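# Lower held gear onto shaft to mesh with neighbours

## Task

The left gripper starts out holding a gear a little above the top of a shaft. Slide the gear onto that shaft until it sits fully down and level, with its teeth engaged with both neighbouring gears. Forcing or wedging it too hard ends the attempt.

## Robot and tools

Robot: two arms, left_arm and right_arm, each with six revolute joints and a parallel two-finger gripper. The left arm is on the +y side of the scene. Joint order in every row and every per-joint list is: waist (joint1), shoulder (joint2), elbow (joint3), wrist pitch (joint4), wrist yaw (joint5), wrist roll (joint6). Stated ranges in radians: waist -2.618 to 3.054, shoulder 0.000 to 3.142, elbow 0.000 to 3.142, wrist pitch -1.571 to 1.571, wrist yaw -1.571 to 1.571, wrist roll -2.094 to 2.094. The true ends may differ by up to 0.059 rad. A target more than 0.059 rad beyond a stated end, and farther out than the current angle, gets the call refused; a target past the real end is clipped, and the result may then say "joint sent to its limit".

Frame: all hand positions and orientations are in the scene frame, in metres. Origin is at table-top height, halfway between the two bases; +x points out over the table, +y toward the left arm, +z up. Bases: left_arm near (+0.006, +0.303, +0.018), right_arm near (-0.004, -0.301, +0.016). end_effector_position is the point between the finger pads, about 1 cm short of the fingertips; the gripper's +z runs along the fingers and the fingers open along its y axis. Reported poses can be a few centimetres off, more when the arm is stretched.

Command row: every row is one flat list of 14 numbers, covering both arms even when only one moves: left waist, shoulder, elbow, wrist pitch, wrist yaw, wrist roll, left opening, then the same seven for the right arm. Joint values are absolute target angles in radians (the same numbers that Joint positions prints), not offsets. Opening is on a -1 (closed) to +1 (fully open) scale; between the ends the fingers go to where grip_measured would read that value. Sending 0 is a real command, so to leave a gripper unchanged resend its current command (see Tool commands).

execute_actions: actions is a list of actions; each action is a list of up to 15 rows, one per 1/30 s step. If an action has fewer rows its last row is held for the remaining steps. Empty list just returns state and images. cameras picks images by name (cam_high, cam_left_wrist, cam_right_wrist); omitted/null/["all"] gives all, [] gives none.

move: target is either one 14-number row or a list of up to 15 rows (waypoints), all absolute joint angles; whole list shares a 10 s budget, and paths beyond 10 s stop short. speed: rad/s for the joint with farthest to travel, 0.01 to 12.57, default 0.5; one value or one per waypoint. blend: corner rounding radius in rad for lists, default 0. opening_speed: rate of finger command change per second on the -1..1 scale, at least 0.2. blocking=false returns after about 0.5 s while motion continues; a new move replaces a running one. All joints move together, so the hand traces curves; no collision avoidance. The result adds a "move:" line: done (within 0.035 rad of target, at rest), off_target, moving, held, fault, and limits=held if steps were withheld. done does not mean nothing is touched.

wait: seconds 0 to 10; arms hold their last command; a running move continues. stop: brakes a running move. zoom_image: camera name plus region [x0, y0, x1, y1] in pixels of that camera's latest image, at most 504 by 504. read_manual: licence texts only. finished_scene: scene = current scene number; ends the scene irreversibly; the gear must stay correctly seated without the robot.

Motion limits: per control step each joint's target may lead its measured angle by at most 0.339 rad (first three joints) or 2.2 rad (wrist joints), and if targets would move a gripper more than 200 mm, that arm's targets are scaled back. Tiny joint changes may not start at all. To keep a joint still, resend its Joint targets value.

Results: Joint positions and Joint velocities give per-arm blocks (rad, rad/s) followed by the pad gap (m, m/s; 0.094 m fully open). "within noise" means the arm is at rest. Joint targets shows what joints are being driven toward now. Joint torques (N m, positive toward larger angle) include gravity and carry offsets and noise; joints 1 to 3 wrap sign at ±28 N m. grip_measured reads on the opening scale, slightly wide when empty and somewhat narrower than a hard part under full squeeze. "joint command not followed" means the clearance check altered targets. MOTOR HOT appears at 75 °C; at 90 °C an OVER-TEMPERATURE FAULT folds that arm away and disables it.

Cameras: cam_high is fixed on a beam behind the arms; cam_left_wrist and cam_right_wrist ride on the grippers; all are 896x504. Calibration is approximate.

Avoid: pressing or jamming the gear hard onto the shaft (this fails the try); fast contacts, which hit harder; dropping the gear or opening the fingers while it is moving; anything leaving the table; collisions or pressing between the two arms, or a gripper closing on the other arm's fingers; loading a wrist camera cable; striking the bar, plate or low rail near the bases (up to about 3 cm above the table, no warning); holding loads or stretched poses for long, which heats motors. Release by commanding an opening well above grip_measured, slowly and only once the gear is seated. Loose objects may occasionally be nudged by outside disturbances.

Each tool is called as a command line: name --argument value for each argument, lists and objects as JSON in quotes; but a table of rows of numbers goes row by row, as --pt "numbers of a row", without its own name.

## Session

execute_actions --actions '[]'

zoom_image --camera "cam_left_wrist" --region '[330, 130, 710, 430]'

Scene clock: 0.00 s.
left_arm: end_effector_position=(+0.2964, +0.1137, +0.1413) grip_measured=-0.592 end_effector_quat_wxyz=(+0.059, +0.874, +0.483, +0.014) | right_arm: end_effector_position=(+0.3868, -0.3182, +0.4168) grip_measured=+1.000 end_effector_quat_wxyz=(+0.701, +0.016, +0.713, +0.009)
Joint positions: left_arm=[-0.52 1.745 1.479 -1.188 0.012 1.553 0.019] | right_arm=[0 1.047 1.047 0 0 0 0.094]
Joint velocities: within noise
Joint torques (N m): no reading
Motor temperatures (°C): left_arm=[24 27 27 22 24 23 27] | right_arm=[21 28 28 31 25 25 22]
Heat: left arm: 27 °C; right arm: 31 °C.
Joint targets: left_arm=[-0.522 1.740 1.483 -1.211 0.021 1.553] | right_arm=[0.002 1.039 1.053 -0.010 -0.003 -0.001]
Tool commands: left_gripper/opening=-1.0 right_gripper/opening=+1.0

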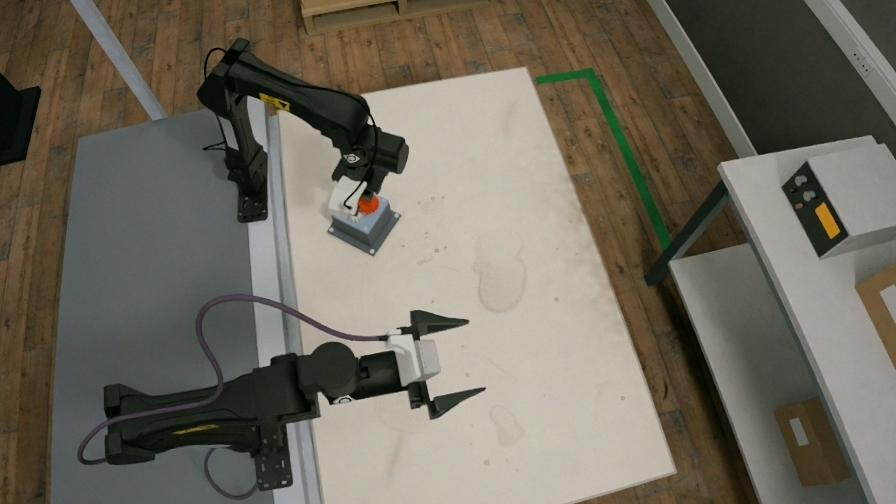

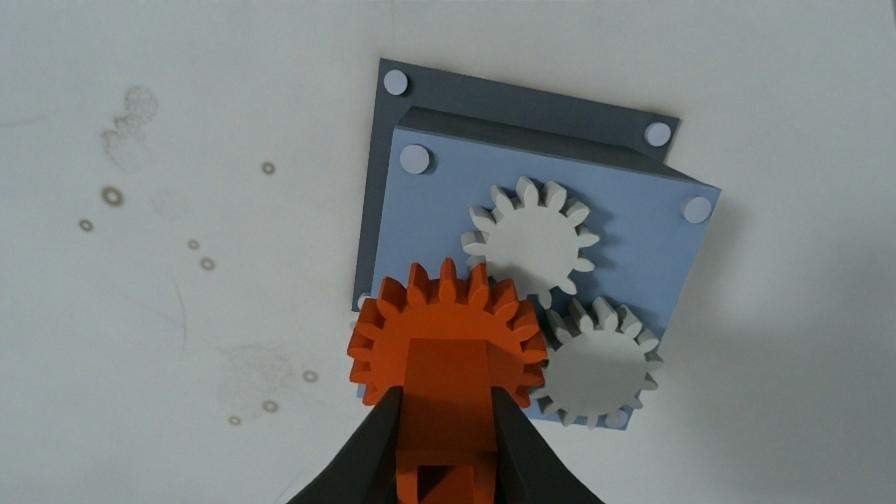

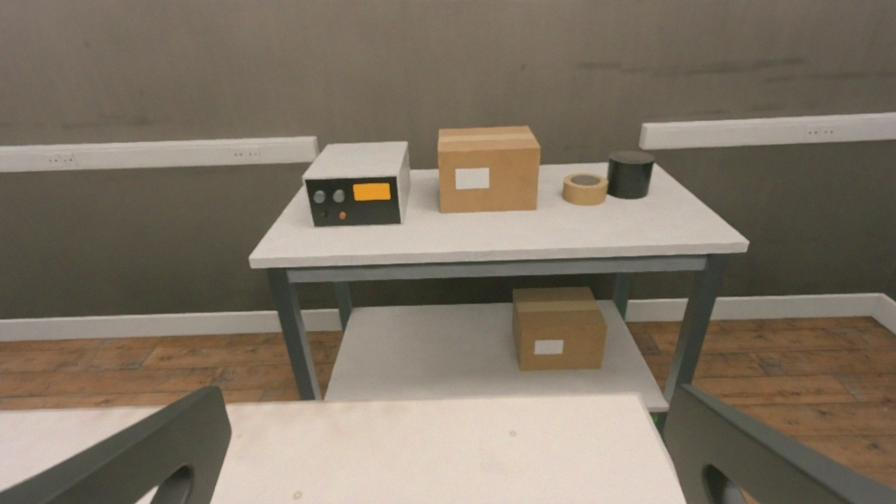

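Scaled by 1.326.

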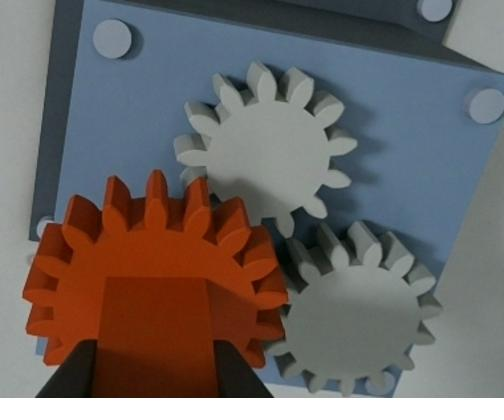

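move --pt "-0.522 1.740 1.520 -1.248 0.021 1.553 -0.85 0.002 1.039 1.053 -0.01 -0.003 -0.001 0.9" --pt "-0.522 1.740 1.520 -1.248 0.021 1.553 -0.85 0 2.168 0.925 1.243 -1.54 1.55 -0.9" --speed '[0.08, 0.7]' --opening_speed 1.0

move --target '[-0.522, 1.740, 1.520, -1.248, 0.021, 1.553, -0.85, 0.31, 2.26, 1.107, 1.20, -1.54, 1.55, -0.9]' --speed 0.3

zoom_image --camera "cam_right_wrist" --region '[440, 100, 640, 300]'

zoom_image --camera "cam_left_wrist" --region '[330, 130, 710, 430]'

Scene clock: 13.27 s.
left_arm: end_effector_position=(+0.2956, +0.1143, +0.1468) grip_measured=-0.592 end_effector_quat_wxyz=(+0.057, +0.874, +0.483, +0.013) | right_arm: end_effector_position=(+0.3837, -0.1282, +0.1431) grip_measured=-0.897 end_effector_quat_wxyz=(+0.000, +0.034, +0.695, +0.718)
Joint positions: left_arm=[-0.52 1.745 1.501 -1.215 0.012 1.553 0.019] | right_arm=[0 2.15 0.935 1.167 -1.531 1.553 0.005]
Joint velocities: within noise
Joint torques (N m): left_arm=[-0.09 -8.17 6.41 0.26 0.11 0] | right_arm=[-0.03 -8.31 4.67 2.22 -0.14 -0.02]
Motor temperatures (°C): left_arm=[24 28 28 22 24 23 28] | right_arm=[21 28 29 33 25 25 22]
Heat: left arm: 28 °C; right arm: 33 °C.
Joint targets: left_arm=[-0.522 1.740 1.520 -1.248 0.021 1.553] | right_arm=[0.000 2.168 0.925 1.243 -1.540 1.550]
move: off_target (right_arm); target 2's new numbers were sent with right_arm's wrist pitch 0.076 rad from that target; right_arm: the wrist pitch is farthest, 0.076 rad from its target
camera_calibration:
cam_left_wrist: T_world_to_cam=[[-0.85166, 0.512265, -0.110723, 0.207974], [0.438519, 0.812211, 0.384726, -0.241], [0.287012, 0.279102, -0.916366, 0.107763], [0, 0, 0, 1]] pos_world=[0.251877, 0.0591282, 0.214496]
cam_right_wrist: T_world_to_cam=[[-0.0479955, 0.0477975, -0.997703, 0.167109], [-0.9229, -0.384161, 0.0259928, 0.337119], [-0.382037, 0.922028, 0.0625503, 0.343044], [0, 0, 0, 1]] pos_world=[0.450203, -0.194775, 0.136505]

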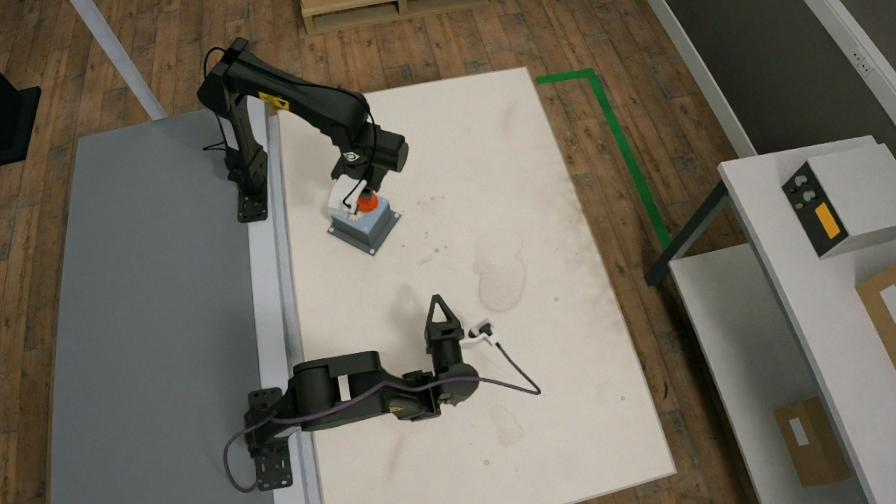

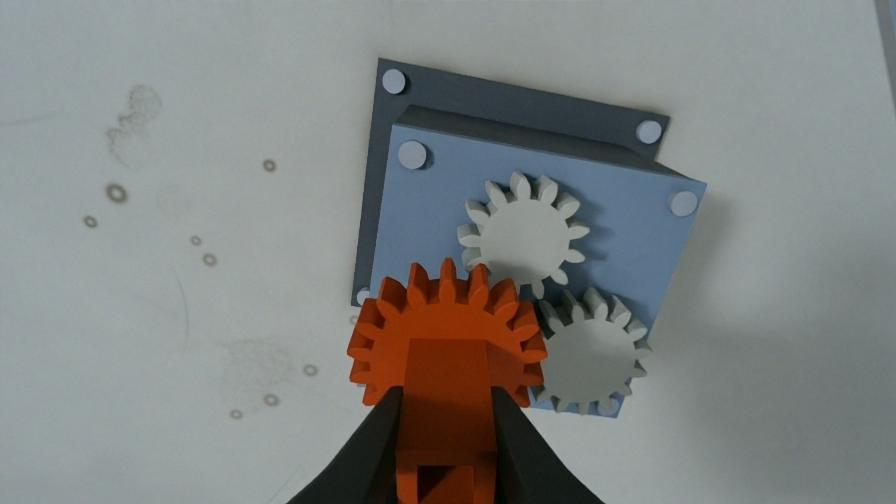

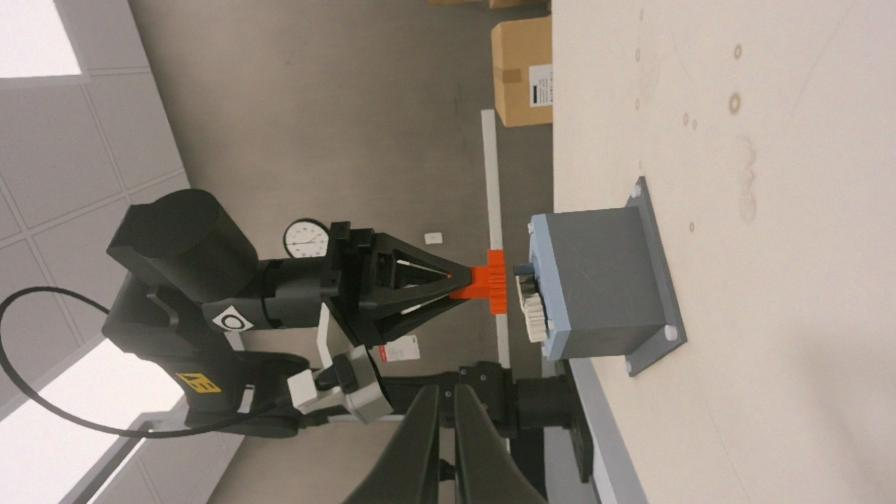

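Scene clock: 14.90 s.
left_arm: end_effector_position=(+0.2956, +0.1143, +0.1468) grip_measured=-0.592 end_effector_quat_wxyz=(+0.057, +0.874, +0.483, +0.013) | right_arm: end_effector_position=(+0.3433, -0.0124, +0.1514) grip_measured=-0.897 end_effector_quat_wxyz=(-0.081, -0.100, +0.686, +0.716)
Joint positions: left_arm=[-0.52 1.745 1.501 -1.215 0.012 1.553 0.019] | right_arm=[0.303 2.231 1.087 1.166 -1.534 1.553 0.005]
Joint velocities: within noise
Joint torques (N m): left_arm=[-0.1 -8.17 6.42 0.26 0.11 0] | right_arm=[0.49 -8.38 7.56 1.71 -0.07 -0.03]
Motor temperatures (°C): left_arm=[24 28 28 22 24 23 28] | right_arm=[21 28 29 33 25 25 22]
Heat: left arm: 28 °C; right arm: 33 °C.
Joint targets: left_arm=[-0.522 1.740 1.520 -1.248 0.021 1.553] | right_arm=[0.310 2.260 1.107 1.200 -1.540 1.550]
move: done
camera_calibration:
cam_left_wrist: T_world_to_cam=[[-0.85166, 0.512265, -0.110723, 0.207974], [0.438519, 0.812211, 0.384726, -0.241], [0.287012, 0.279102, -0.916366, 0.107763], [0, 0, 0, 1]] pos_world=[0.251877, 0.0591282, 0.214496]
cam_right_wrist: T_world_to_cam=[[0.016718, 0.0582122, -0.998164, 0.146006], [-0.765166, -0.641869, -0.050249, 0.298345], [-0.643616, 0.764601, 0.0338113, 0.312462], [0, 0, 0, 1]] pos_world=[0.426948, -0.0559097, 0.150164]

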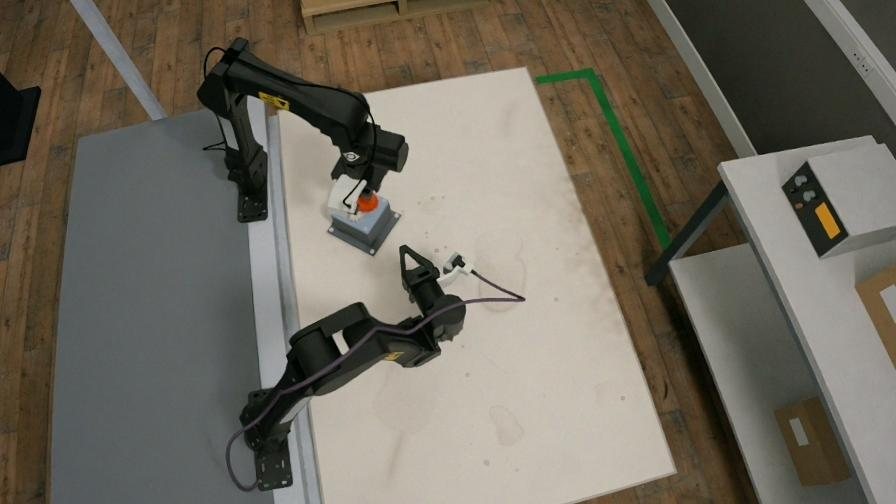

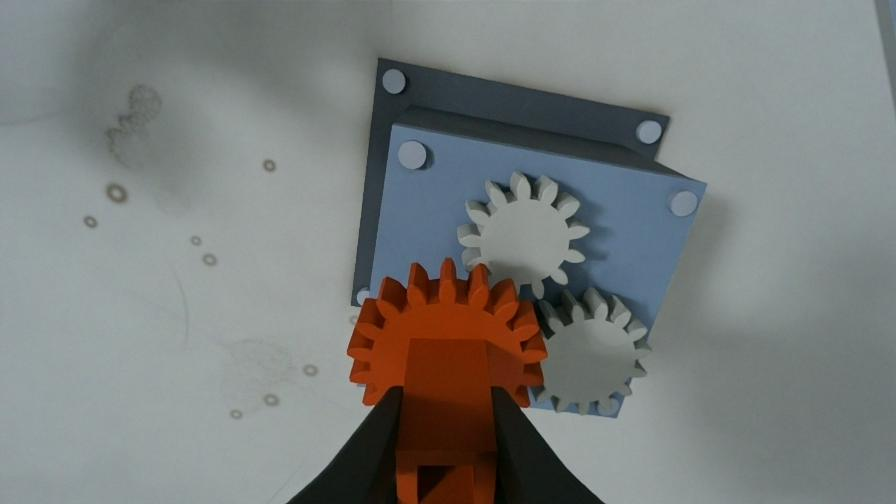

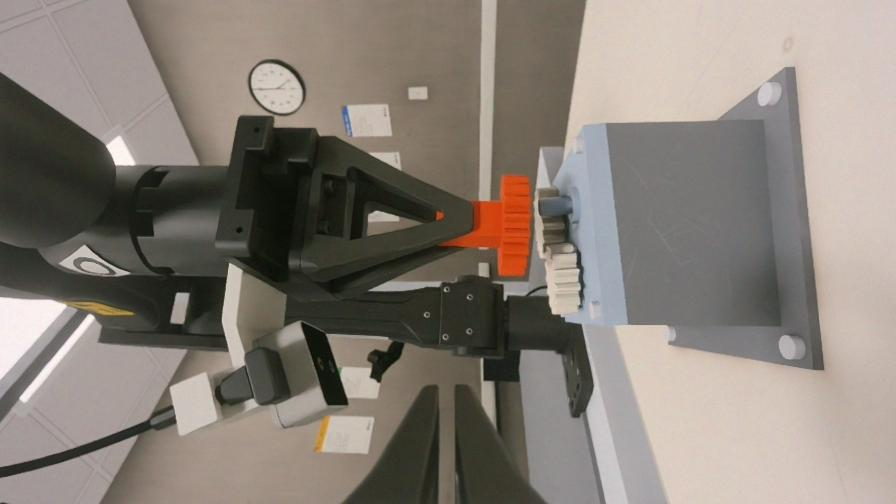

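Scaled by 2.520.

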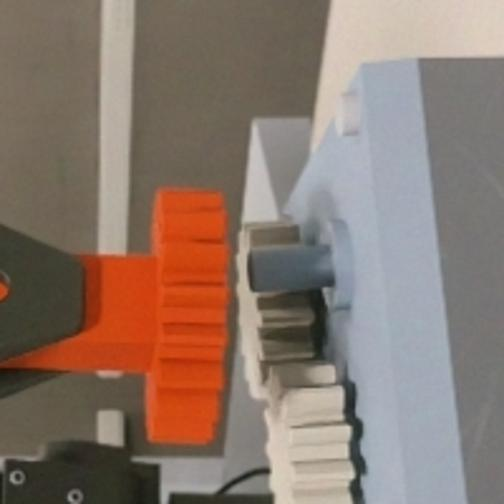

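Scaled by 1.326.

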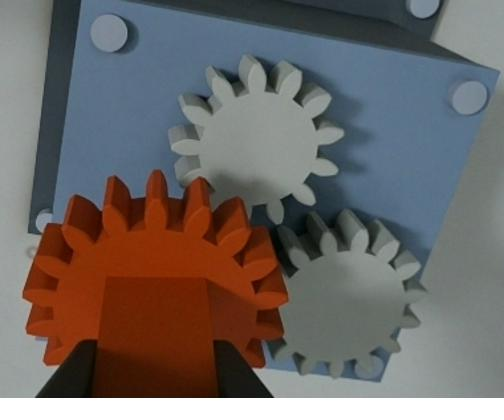

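move --target '[-0.522, 1.740, 1.520, -1.248, 0.021, 1.553, -0.85, 0.31, 2.26, 1.107, 1.20, -1.54, -1.55, -0.9]' --speed 0.6

zoom_image --camera "cam_right_wrist" --region '[270, 60, 450, 260]'

Scene clock: 30.73 s.
left_arm: end_effector_position=(+0.2956, +0.1143, +0.1468) grip_measured=-0.592 end_effector_quat_wxyz=(+0.057, +0.874, +0.483, +0.013) | right_arm: end_effector_position=(+0.3433, -0.0125, +0.1527) grip_measured=-0.897 end_effector_quat_wxyz=(+0.715, -0.687, -0.092, +0.089)
Joint positions: left_arm=[-0.52 1.745 1.501 -1.215 0.012 1.553 0.019] | right_arm=[0.303 2.231 1.087 1.182 -1.534 -1.549 0.005]
Joint velocities: within noise
Joint torques (N m): left_arm=[-0.08 -8.17 6.42 0.26 0.11 0] | right_arm=[0.5 -8.38 7.57 1.52 -0.06 -0.02]
Motor temperatures (°C): left_arm=[24 28 29 22 24 23 28] | right_arm=[21 29 30 34 25 25 22]
Heat: left arm: 29 °C; right arm: 34 °C.
Joint targets: left_arm=[-0.522 1.740 1.520 -1.248 0.021 1.553] | right_arm=[0.310 2.260 1.107 1.200 -1.540 -1.550]
move: done
camera_calibration:
cam_left_wrist: T_world_to_cam=[[-0.85166, 0.512265, -0.110723, 0.207974], [0.438519, 0.812211, 0.384726, -0.241], [0.287012, 0.279102, -0.916366, 0.107763], [0, 0, 0, 1]] pos_world=[0.251877, 0.0591282, 0.214496]
cam_right_wrist: T_world_to_cam=[[-0.000239826, -0.0274752, 0.999622, -0.153034], [0.982688, -0.185205, -0.00485472, -0.302958], [0.185269, 0.982316, 0.027044, 0.0315982], [0, 0, 0, 1]] pos_world=[0.291822, -0.0913534, 0.15065]

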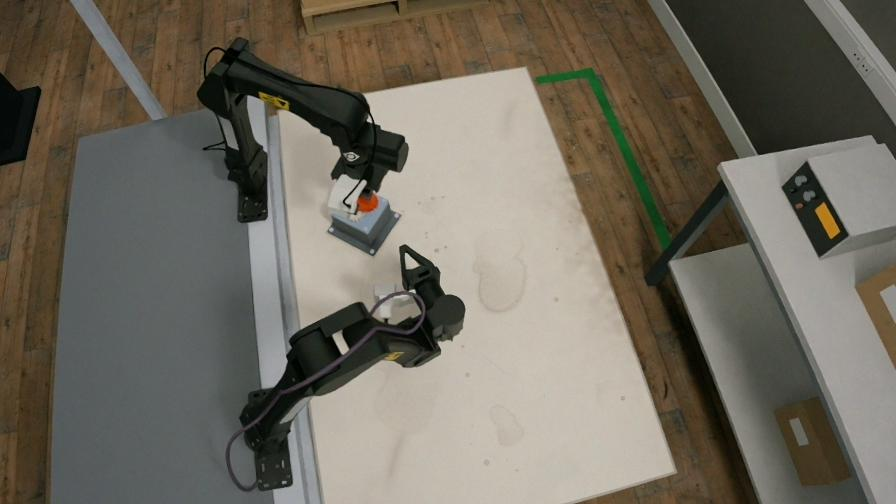

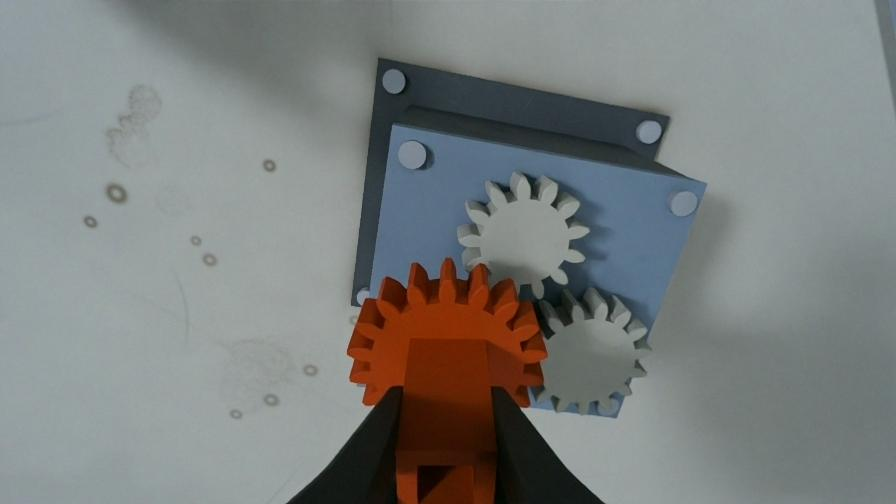

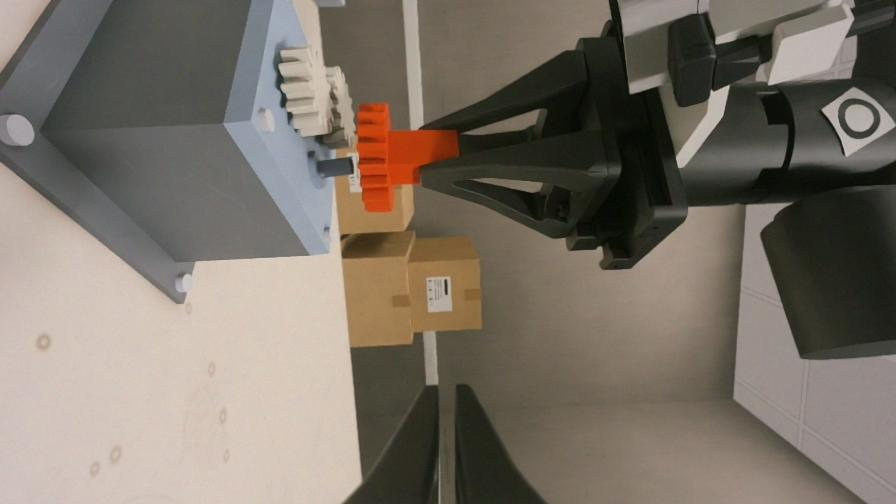

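Scaled by 2.520.

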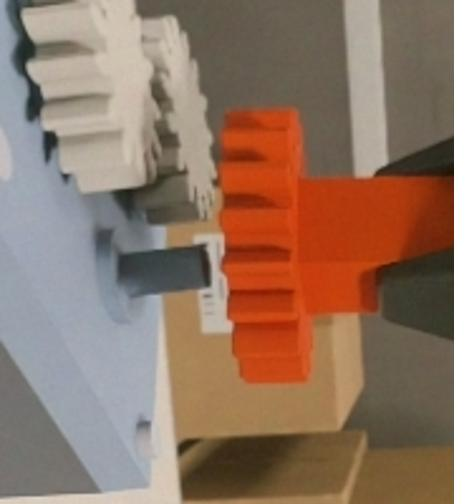

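move --pt "-0.545 1.690 1.472 -1.214 -0.074 1.553 -0.85 0.31 2.26 1.107 1.20 -1.54 -1.55 -0.9" --pt "-0.545 1.749 1.472 -1.214 -0.074 1.553 -0.85 0.31 2.26 1.107 1.20 -1.54 -1.55 -0.9" --speed 0.1

zoom_image --camera "cam_right_wrist" --region '[270, 60, 450, 260]'

zoom_image --camera "cam_left_wrist" --region '[330, 130, 710, 430]'

Scene clock: 56.50 s.
left_arm: end_effector_position=(+0.2995, +0.1225, +0.1462) grip_measured=-0.592 end_effector_quat_wxyz=(+0.042, +0.876, +0.477, +0.050) | right_arm: end_effector_position=(+0.3433, -0.0125, +0.1527) grip_measured=-0.897 end_effector_quat_wxyz=(+0.715, -0.687, -0.092, +0.089)
Joint positions: left_arm=[-0.537 1.733 1.483 -1.202 -0.07 1.553 0.019] | right_arm=[0.303 2.231 1.087 1.182 -1.534 -1.55 0.005]
Joint velocities: within noise
Joint torques (N m): left_arm=[-0.53 -6.26 4.22 0.47 -0.11 0.01] | right_arm=[0.5 -8.36 7.57 1.52 -0.06 0.01]
Motor temperatures (°C): left_arm=[24 28 29 22 24 23 28] | right_arm=[21 29 30 34 25 25 22]
Heat: left arm: 29 °C; right arm: 34 °C.
Joint targets: left_arm=[-0.545 1.749 1.472 -1.214 -0.074 1.553] | right_arm=[0.310 2.260 1.107 1.200 -1.540 -1.550]
move: done
camera_calibration:
cam_left_wrist: T_world_to_cam=[[-0.841808, 0.526085, -0.120805, 0.203852], [0.422911, 0.781892, 0.45803, -0.251353], [0.33542, 0.334483, -0.88069, 0.0773266], [0, 0, 0, 1]] pos_world=[0.251967, 0.0634225, 0.207854]
cam_right_wrist: T_world_to_cam=[[-0.000983114, -0.0276366, 0.999618, -0.152832], [0.982669, -0.185323, -0.00415721, -0.303068], [0.185367, 0.982289, 0.0273398, 0.0315227], [0, 0, 0, 1]] pos_world=[0.291822, -0.0913536, 0.150652]

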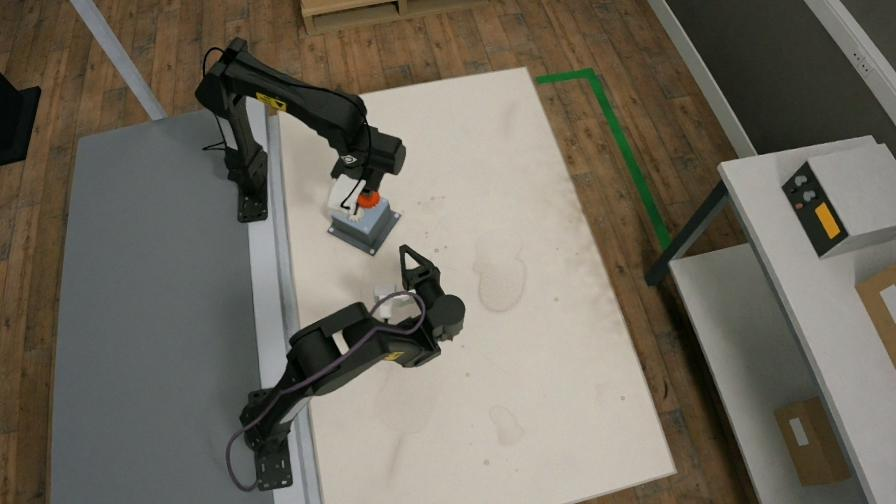

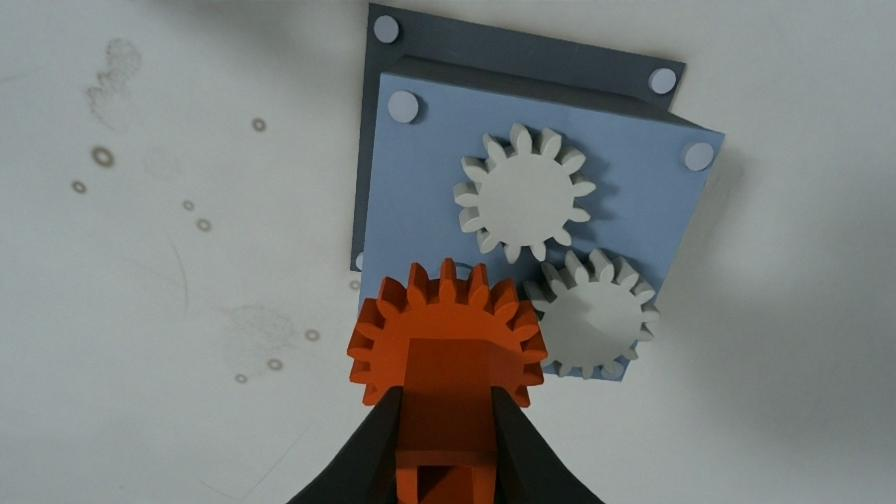

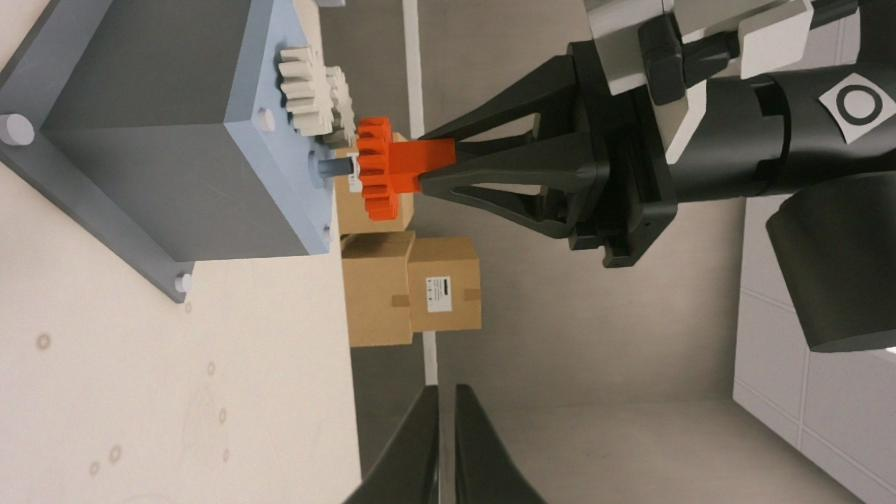

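Scaled by 2.520.

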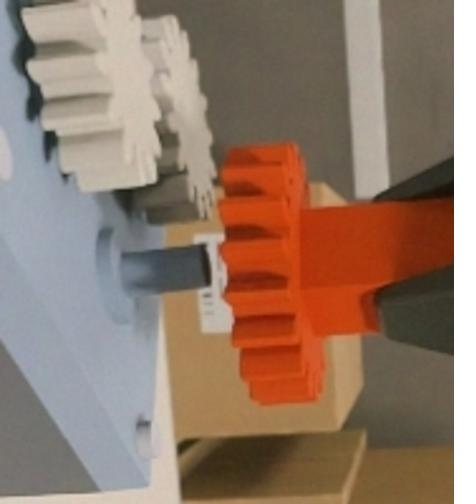

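Scaled by 1.326.

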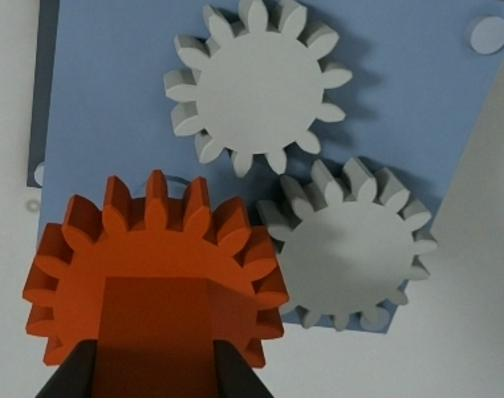

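move --target '[-0.545, 1.749, 1.472, -1.214, -0.074, 1.553, -0.85, 0.31, 2.26, 1.107, 1.20, -1.54, 1.55, -0.9]' --speed 0.6

zoom_image --camera "cam_right_wrist" --region '[440, 100, 640, 300]'

Scene clock: 67.63 s.
left_arm: end_effector_position=(+0.2995, +0.1225, +0.1462) grip_measured=-0.592 end_effector_quat_wxyz=(+0.042, +0.876, +0.477, +0.050) | right_arm: end_effector_position=(+0.3433, -0.0124, +0.1522) grip_measured=-0.897 end_effector_quat_wxyz=(-0.077, -0.103, +0.685, +0.717)
Joint positions: left_arm=[-0.537 1.733 1.483 -1.202 -0.07 1.553 0.019] | right_arm=[0.303 2.231 1.087 1.176 -1.534 1.552 0.005]
Joint velocities: within noise
Joint torques (N m): left_arm=[-0.54 -6.24 4.25 0.47 -0.11 0.01] | right_arm=[0.5 -8.36 7.54 1.58 -0.07 -0.03]
Motor temperatures (°C): left_arm=[24 28 28 22 24 23 29] | right_arm=[21 29 30 35 25 25 22]
Heat: left arm: 29 °C; right arm: 35 °C.
Joint targets: left_arm=[-0.545 1.749 1.472 -1.214 -0.074 1.553] | right_arm=[0.310 2.260 1.107 1.200 -1.540 1.550]
move: done
camera_calibration:
cam_left_wrist: T_world_to_cam=[[-0.841808, 0.526085, -0.120805, 0.203852], [0.422911, 0.781892, 0.45803, -0.251353], [0.33542, 0.334483, -0.88069, 0.0773266], [0, 0, 0, 1]] pos_world=[0.251967, 0.0634225, 0.207854]
cam_right_wrist: T_world_to_cam=[[0.026981, 0.0612668, -0.997757, 0.143117], [-0.764851, -0.641401, -0.0600678, 0.299731], [-0.643642, 0.764756, 0.0295544, 0.313156], [0, 0, 0, 1]] pos_world=[0.426949, -0.0560087, 0.151545]

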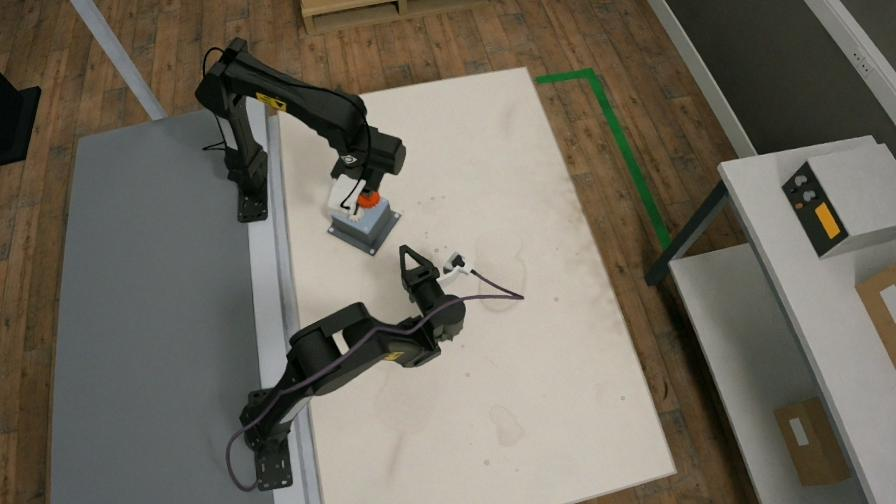

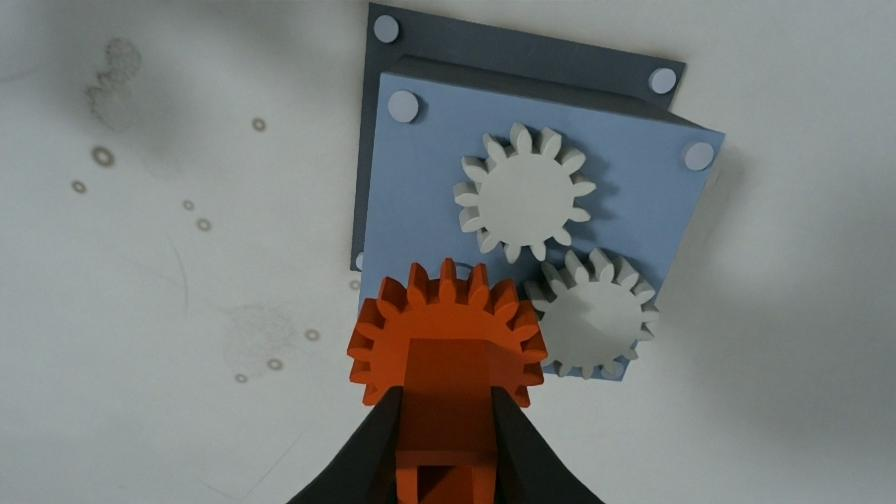

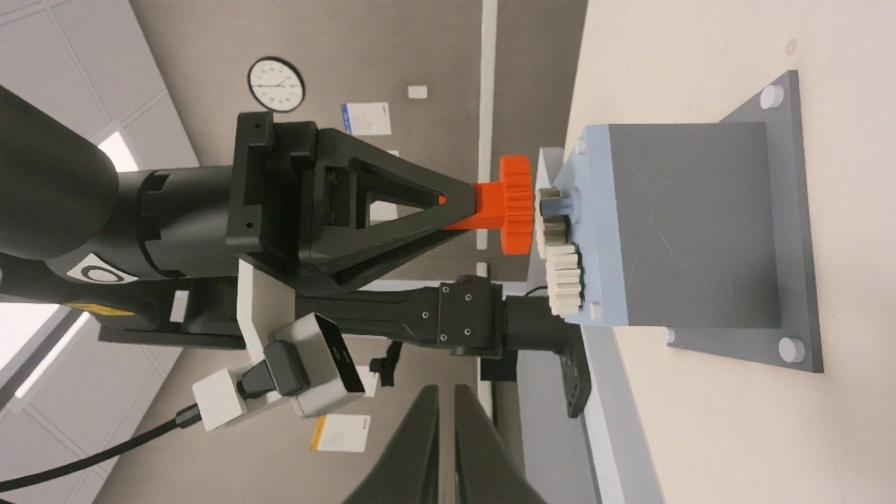

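Scaled by 2.520.

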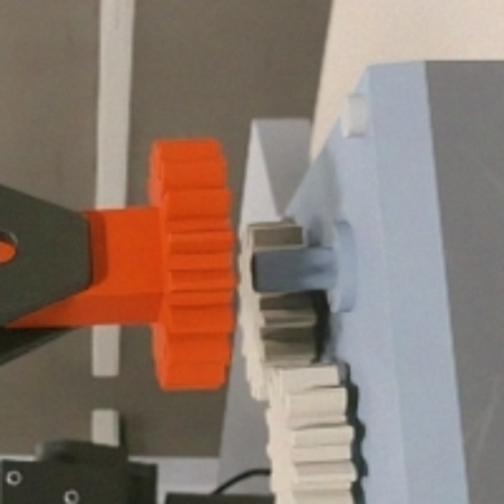

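move --target '[-0.553, 1.749, 1.466, -1.214, -0.083, 1.553, -0.85, 0.31, 2.26, 1.107, 1.20, -1.54, 1.55, -0.9]' --speed 0.1

zoom_image --camera "cam_right_wrist" --region '[440, 100, 640, 300]'

zoom_image --camera "cam_left_wrist" --region '[330, 100, 710, 400]'

Scene clock: 88.10 s.
left_arm: end_effector_position=(+0.2976, +0.1221, +0.1446) grip_measured=-0.592 end_effector_quat_wxyz=(+0.038, +0.878, +0.474, +0.052) | right_arm: end_effector_position=(+0.3433, -0.0124, +0.1522) grip_measured=-0.897 end_effector_quat_wxyz=(-0.077, -0.103, +0.685, +0.717)
Joint positions: left_arm=[-0.545 1.733 1.477 -1.201 -0.078 1.553 0.019] | right_arm=[0.303 2.231 1.087 1.176 -1.534 1.552 0.005]
Joint velocities: within noise
Joint torques (N m): left_arm=[-0.57 -6.24 4.23 0.46 -0.09 0] | right_arm=[0.5 -8.38 7.56 1.58 -0.07 -0.02]
Motor temperatures (°C): left_arm=[24 28 28 22 24 23 29] | right_arm=[21 29 30 36 25 25 22]
Heat: left arm: 29 °C; right arm: 36 °C.
Joint targets: left_arm=[-0.553 1.749 1.466 -1.214 -0.083 1.553] | right_arm=[0.310 2.260 1.107 1.200 -1.540 1.550]
move: done
camera_calibration:
cam_left_wrist: T_world_to_cam=[[-0.838081, 0.533182, -0.115486, 0.199505], [0.428491, 0.774364, 0.46557, -0.251423], [0.337662, 0.340701, -0.877444, 0.0748294], [0, 0, 0, 1]] pos_world=[0.249667, 0.0628261, 0.205754]
cam_right_wrist: T_world_to_cam=[[0.0261903, 0.0611202, -0.997787, 0.143452], [-0.764887, -0.641423, -0.0593679, 0.299639], [-0.643632, 0.764749, 0.029951, 0.313091], [0, 0, 0, 1]] pos_world=[0.426949, -0.0560087, 0.151547]

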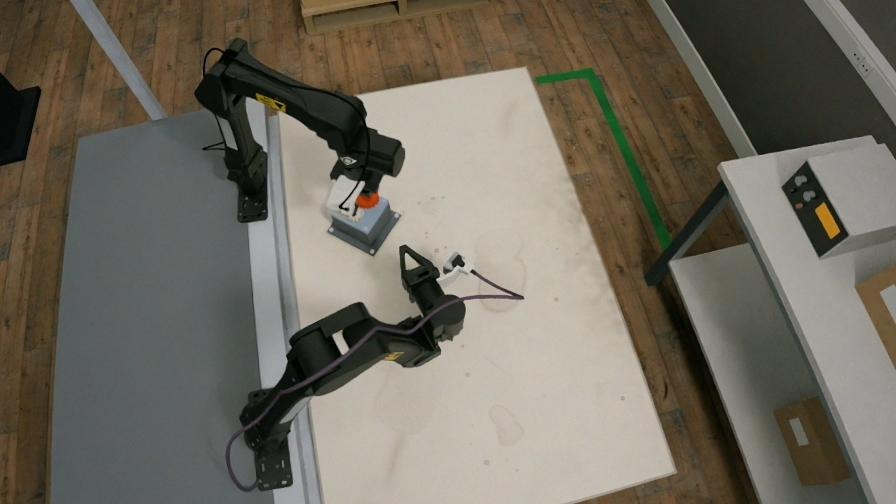

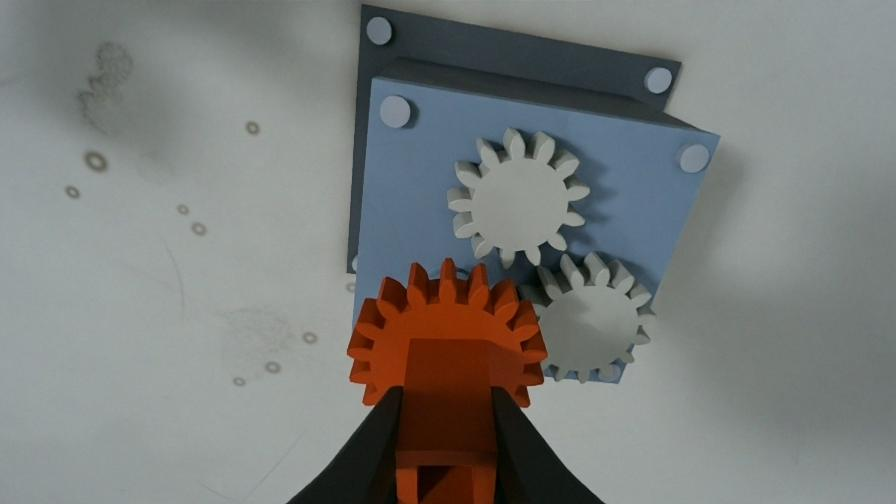

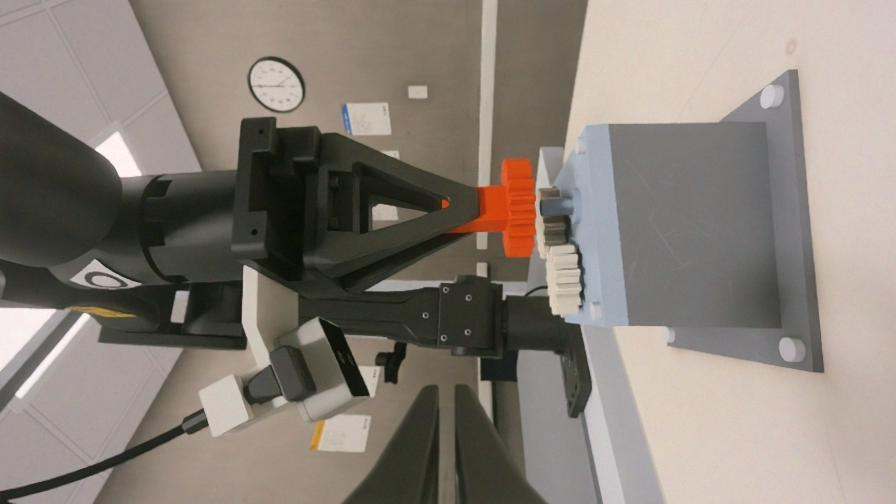

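Scaled by 2.520.

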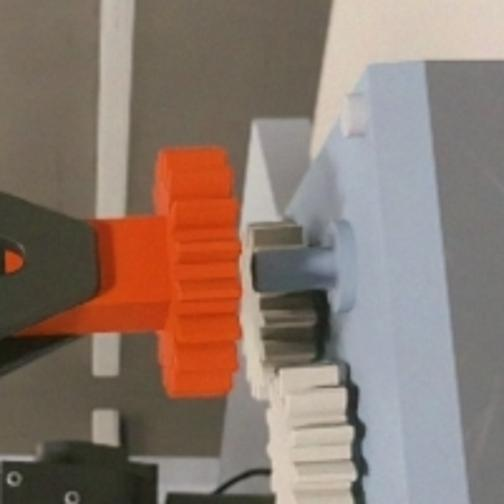

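Scaled by 1.326.

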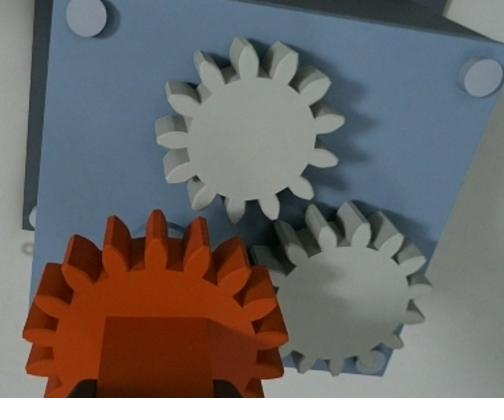

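move --target '[-0.553, 1.749, 1.466, -1.214, -0.083, 1.553, -0.85, 0.31, 2.26, 1.107, 1.20, -1.54, -1.55, -0.9]' --speed 0.6

zoom_image --camera "cam_right_wrist" --region '[270, 60, 450, 260]'

zoom_image --camera "cam_right_wrist" --region '[300, 100, 420, 220]'

Scene clock: 100.40 s.
left_arm: end_effector_position=(+0.2977, +0.1223, +0.1446) grip_measured=-0.592 end_effector_quat_wxyz=(+0.037, +0.878, +0.474, +0.053) | right_arm: end_effector_position=(+0.3433, -0.0125, +0.1527) grip_measured=-0.897 end_effector_quat_wxyz=(+0.715, -0.687, -0.092, +0.089)
Joint positions: left_arm=[-0.545 1.733 1.477 -1.201 -0.079 1.553 0.019] | right_arm=[0.303 2.231 1.087 1.183 -1.534 -1.549 0.005]
Joint velocities: within noise
Joint torques (N m): left_arm=[-0.54 -6.24 4.23 0.46 -0.11 0] | right_arm=[0.51 -8.36 7.57 1.51 -0.07 0.01]
Motor temperatures (°C): left_arm=[24 28 28 22 24 23 29] | right_arm=[21 29 30 36 25 25 22]
Heat: left arm: 29 °C; right arm: 36 °C.
Joint targets: left_arm=[-0.553 1.749 1.466 -1.214 -0.083 1.553] | right_arm=[0.310 2.260 1.107 1.200 -1.540 -1.550]
move: done
camera_calibration:
cam_left_wrist: T_world_to_cam=[[-0.83802, 0.533265, -0.115548, 0.199516], [0.428306, 0.774093, 0.46619, -0.251561], [0.338048, 0.341187, -0.877106, 0.0744772], [0, 0, 0, 1]] pos_world=[0.249767, 0.0629261, 0.205653]
cam_right_wrist: T_world_to_cam=[[-0.000571662, -0.0276144, 0.999618, -0.15295], [0.982669, -0.18531, -0.00455723, -0.303007], [0.185366, 0.982292, 0.0272418, 0.0315381], [0, 0, 0, 1]] pos_world=[0.291822, -0.0913536, 0.150651]

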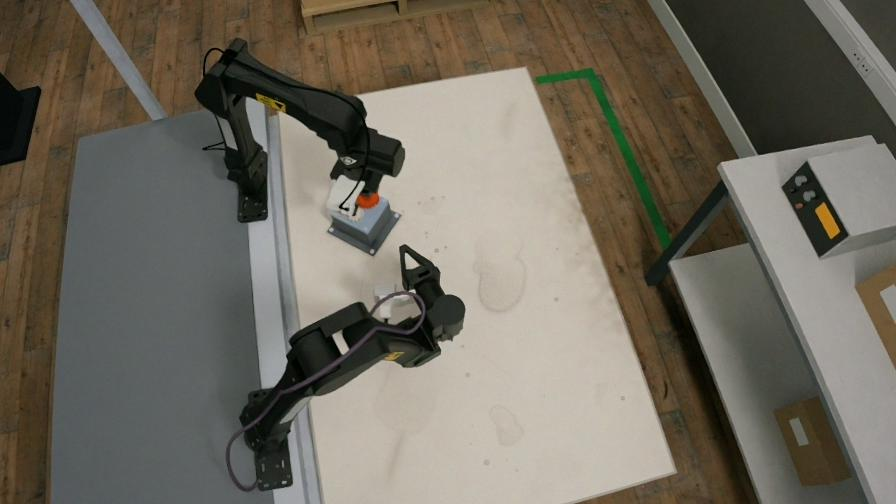

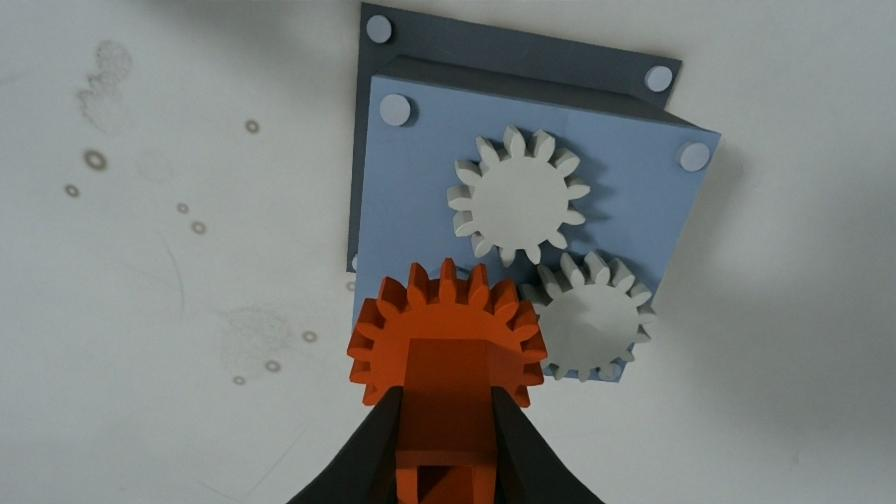

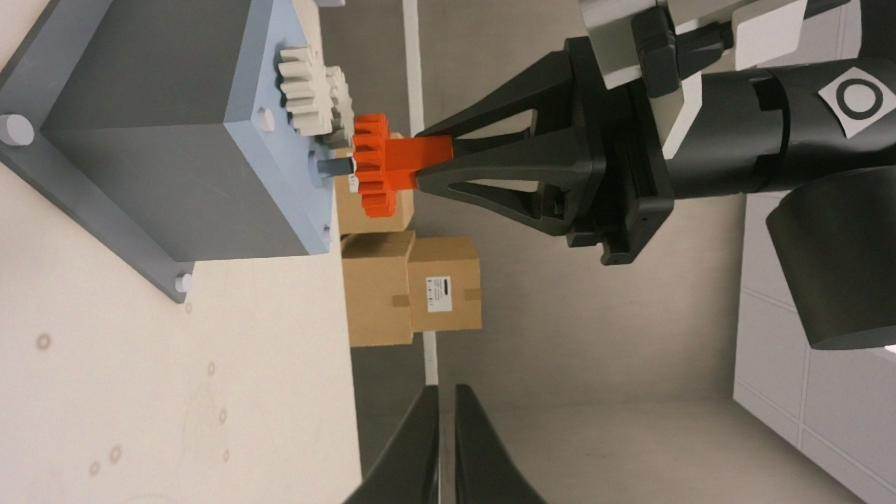

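Scaled by 2.520.

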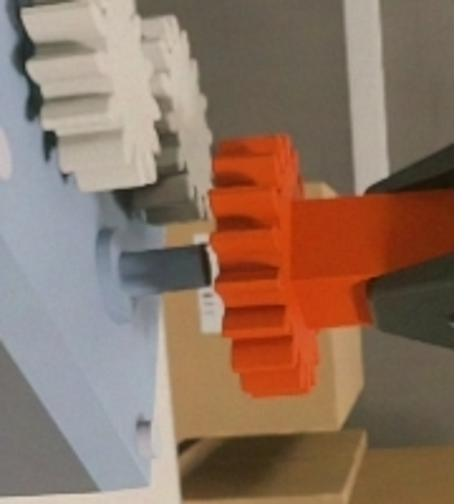

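Scaled by 4.200.

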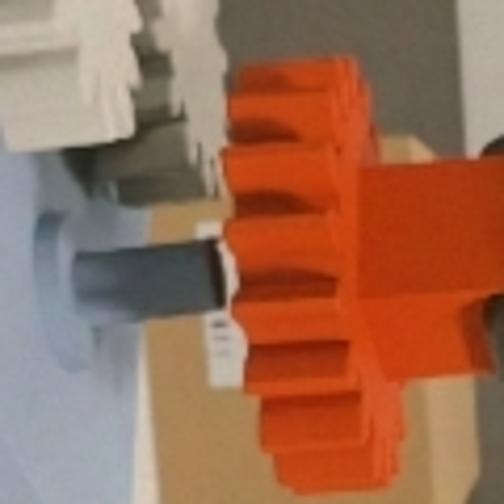

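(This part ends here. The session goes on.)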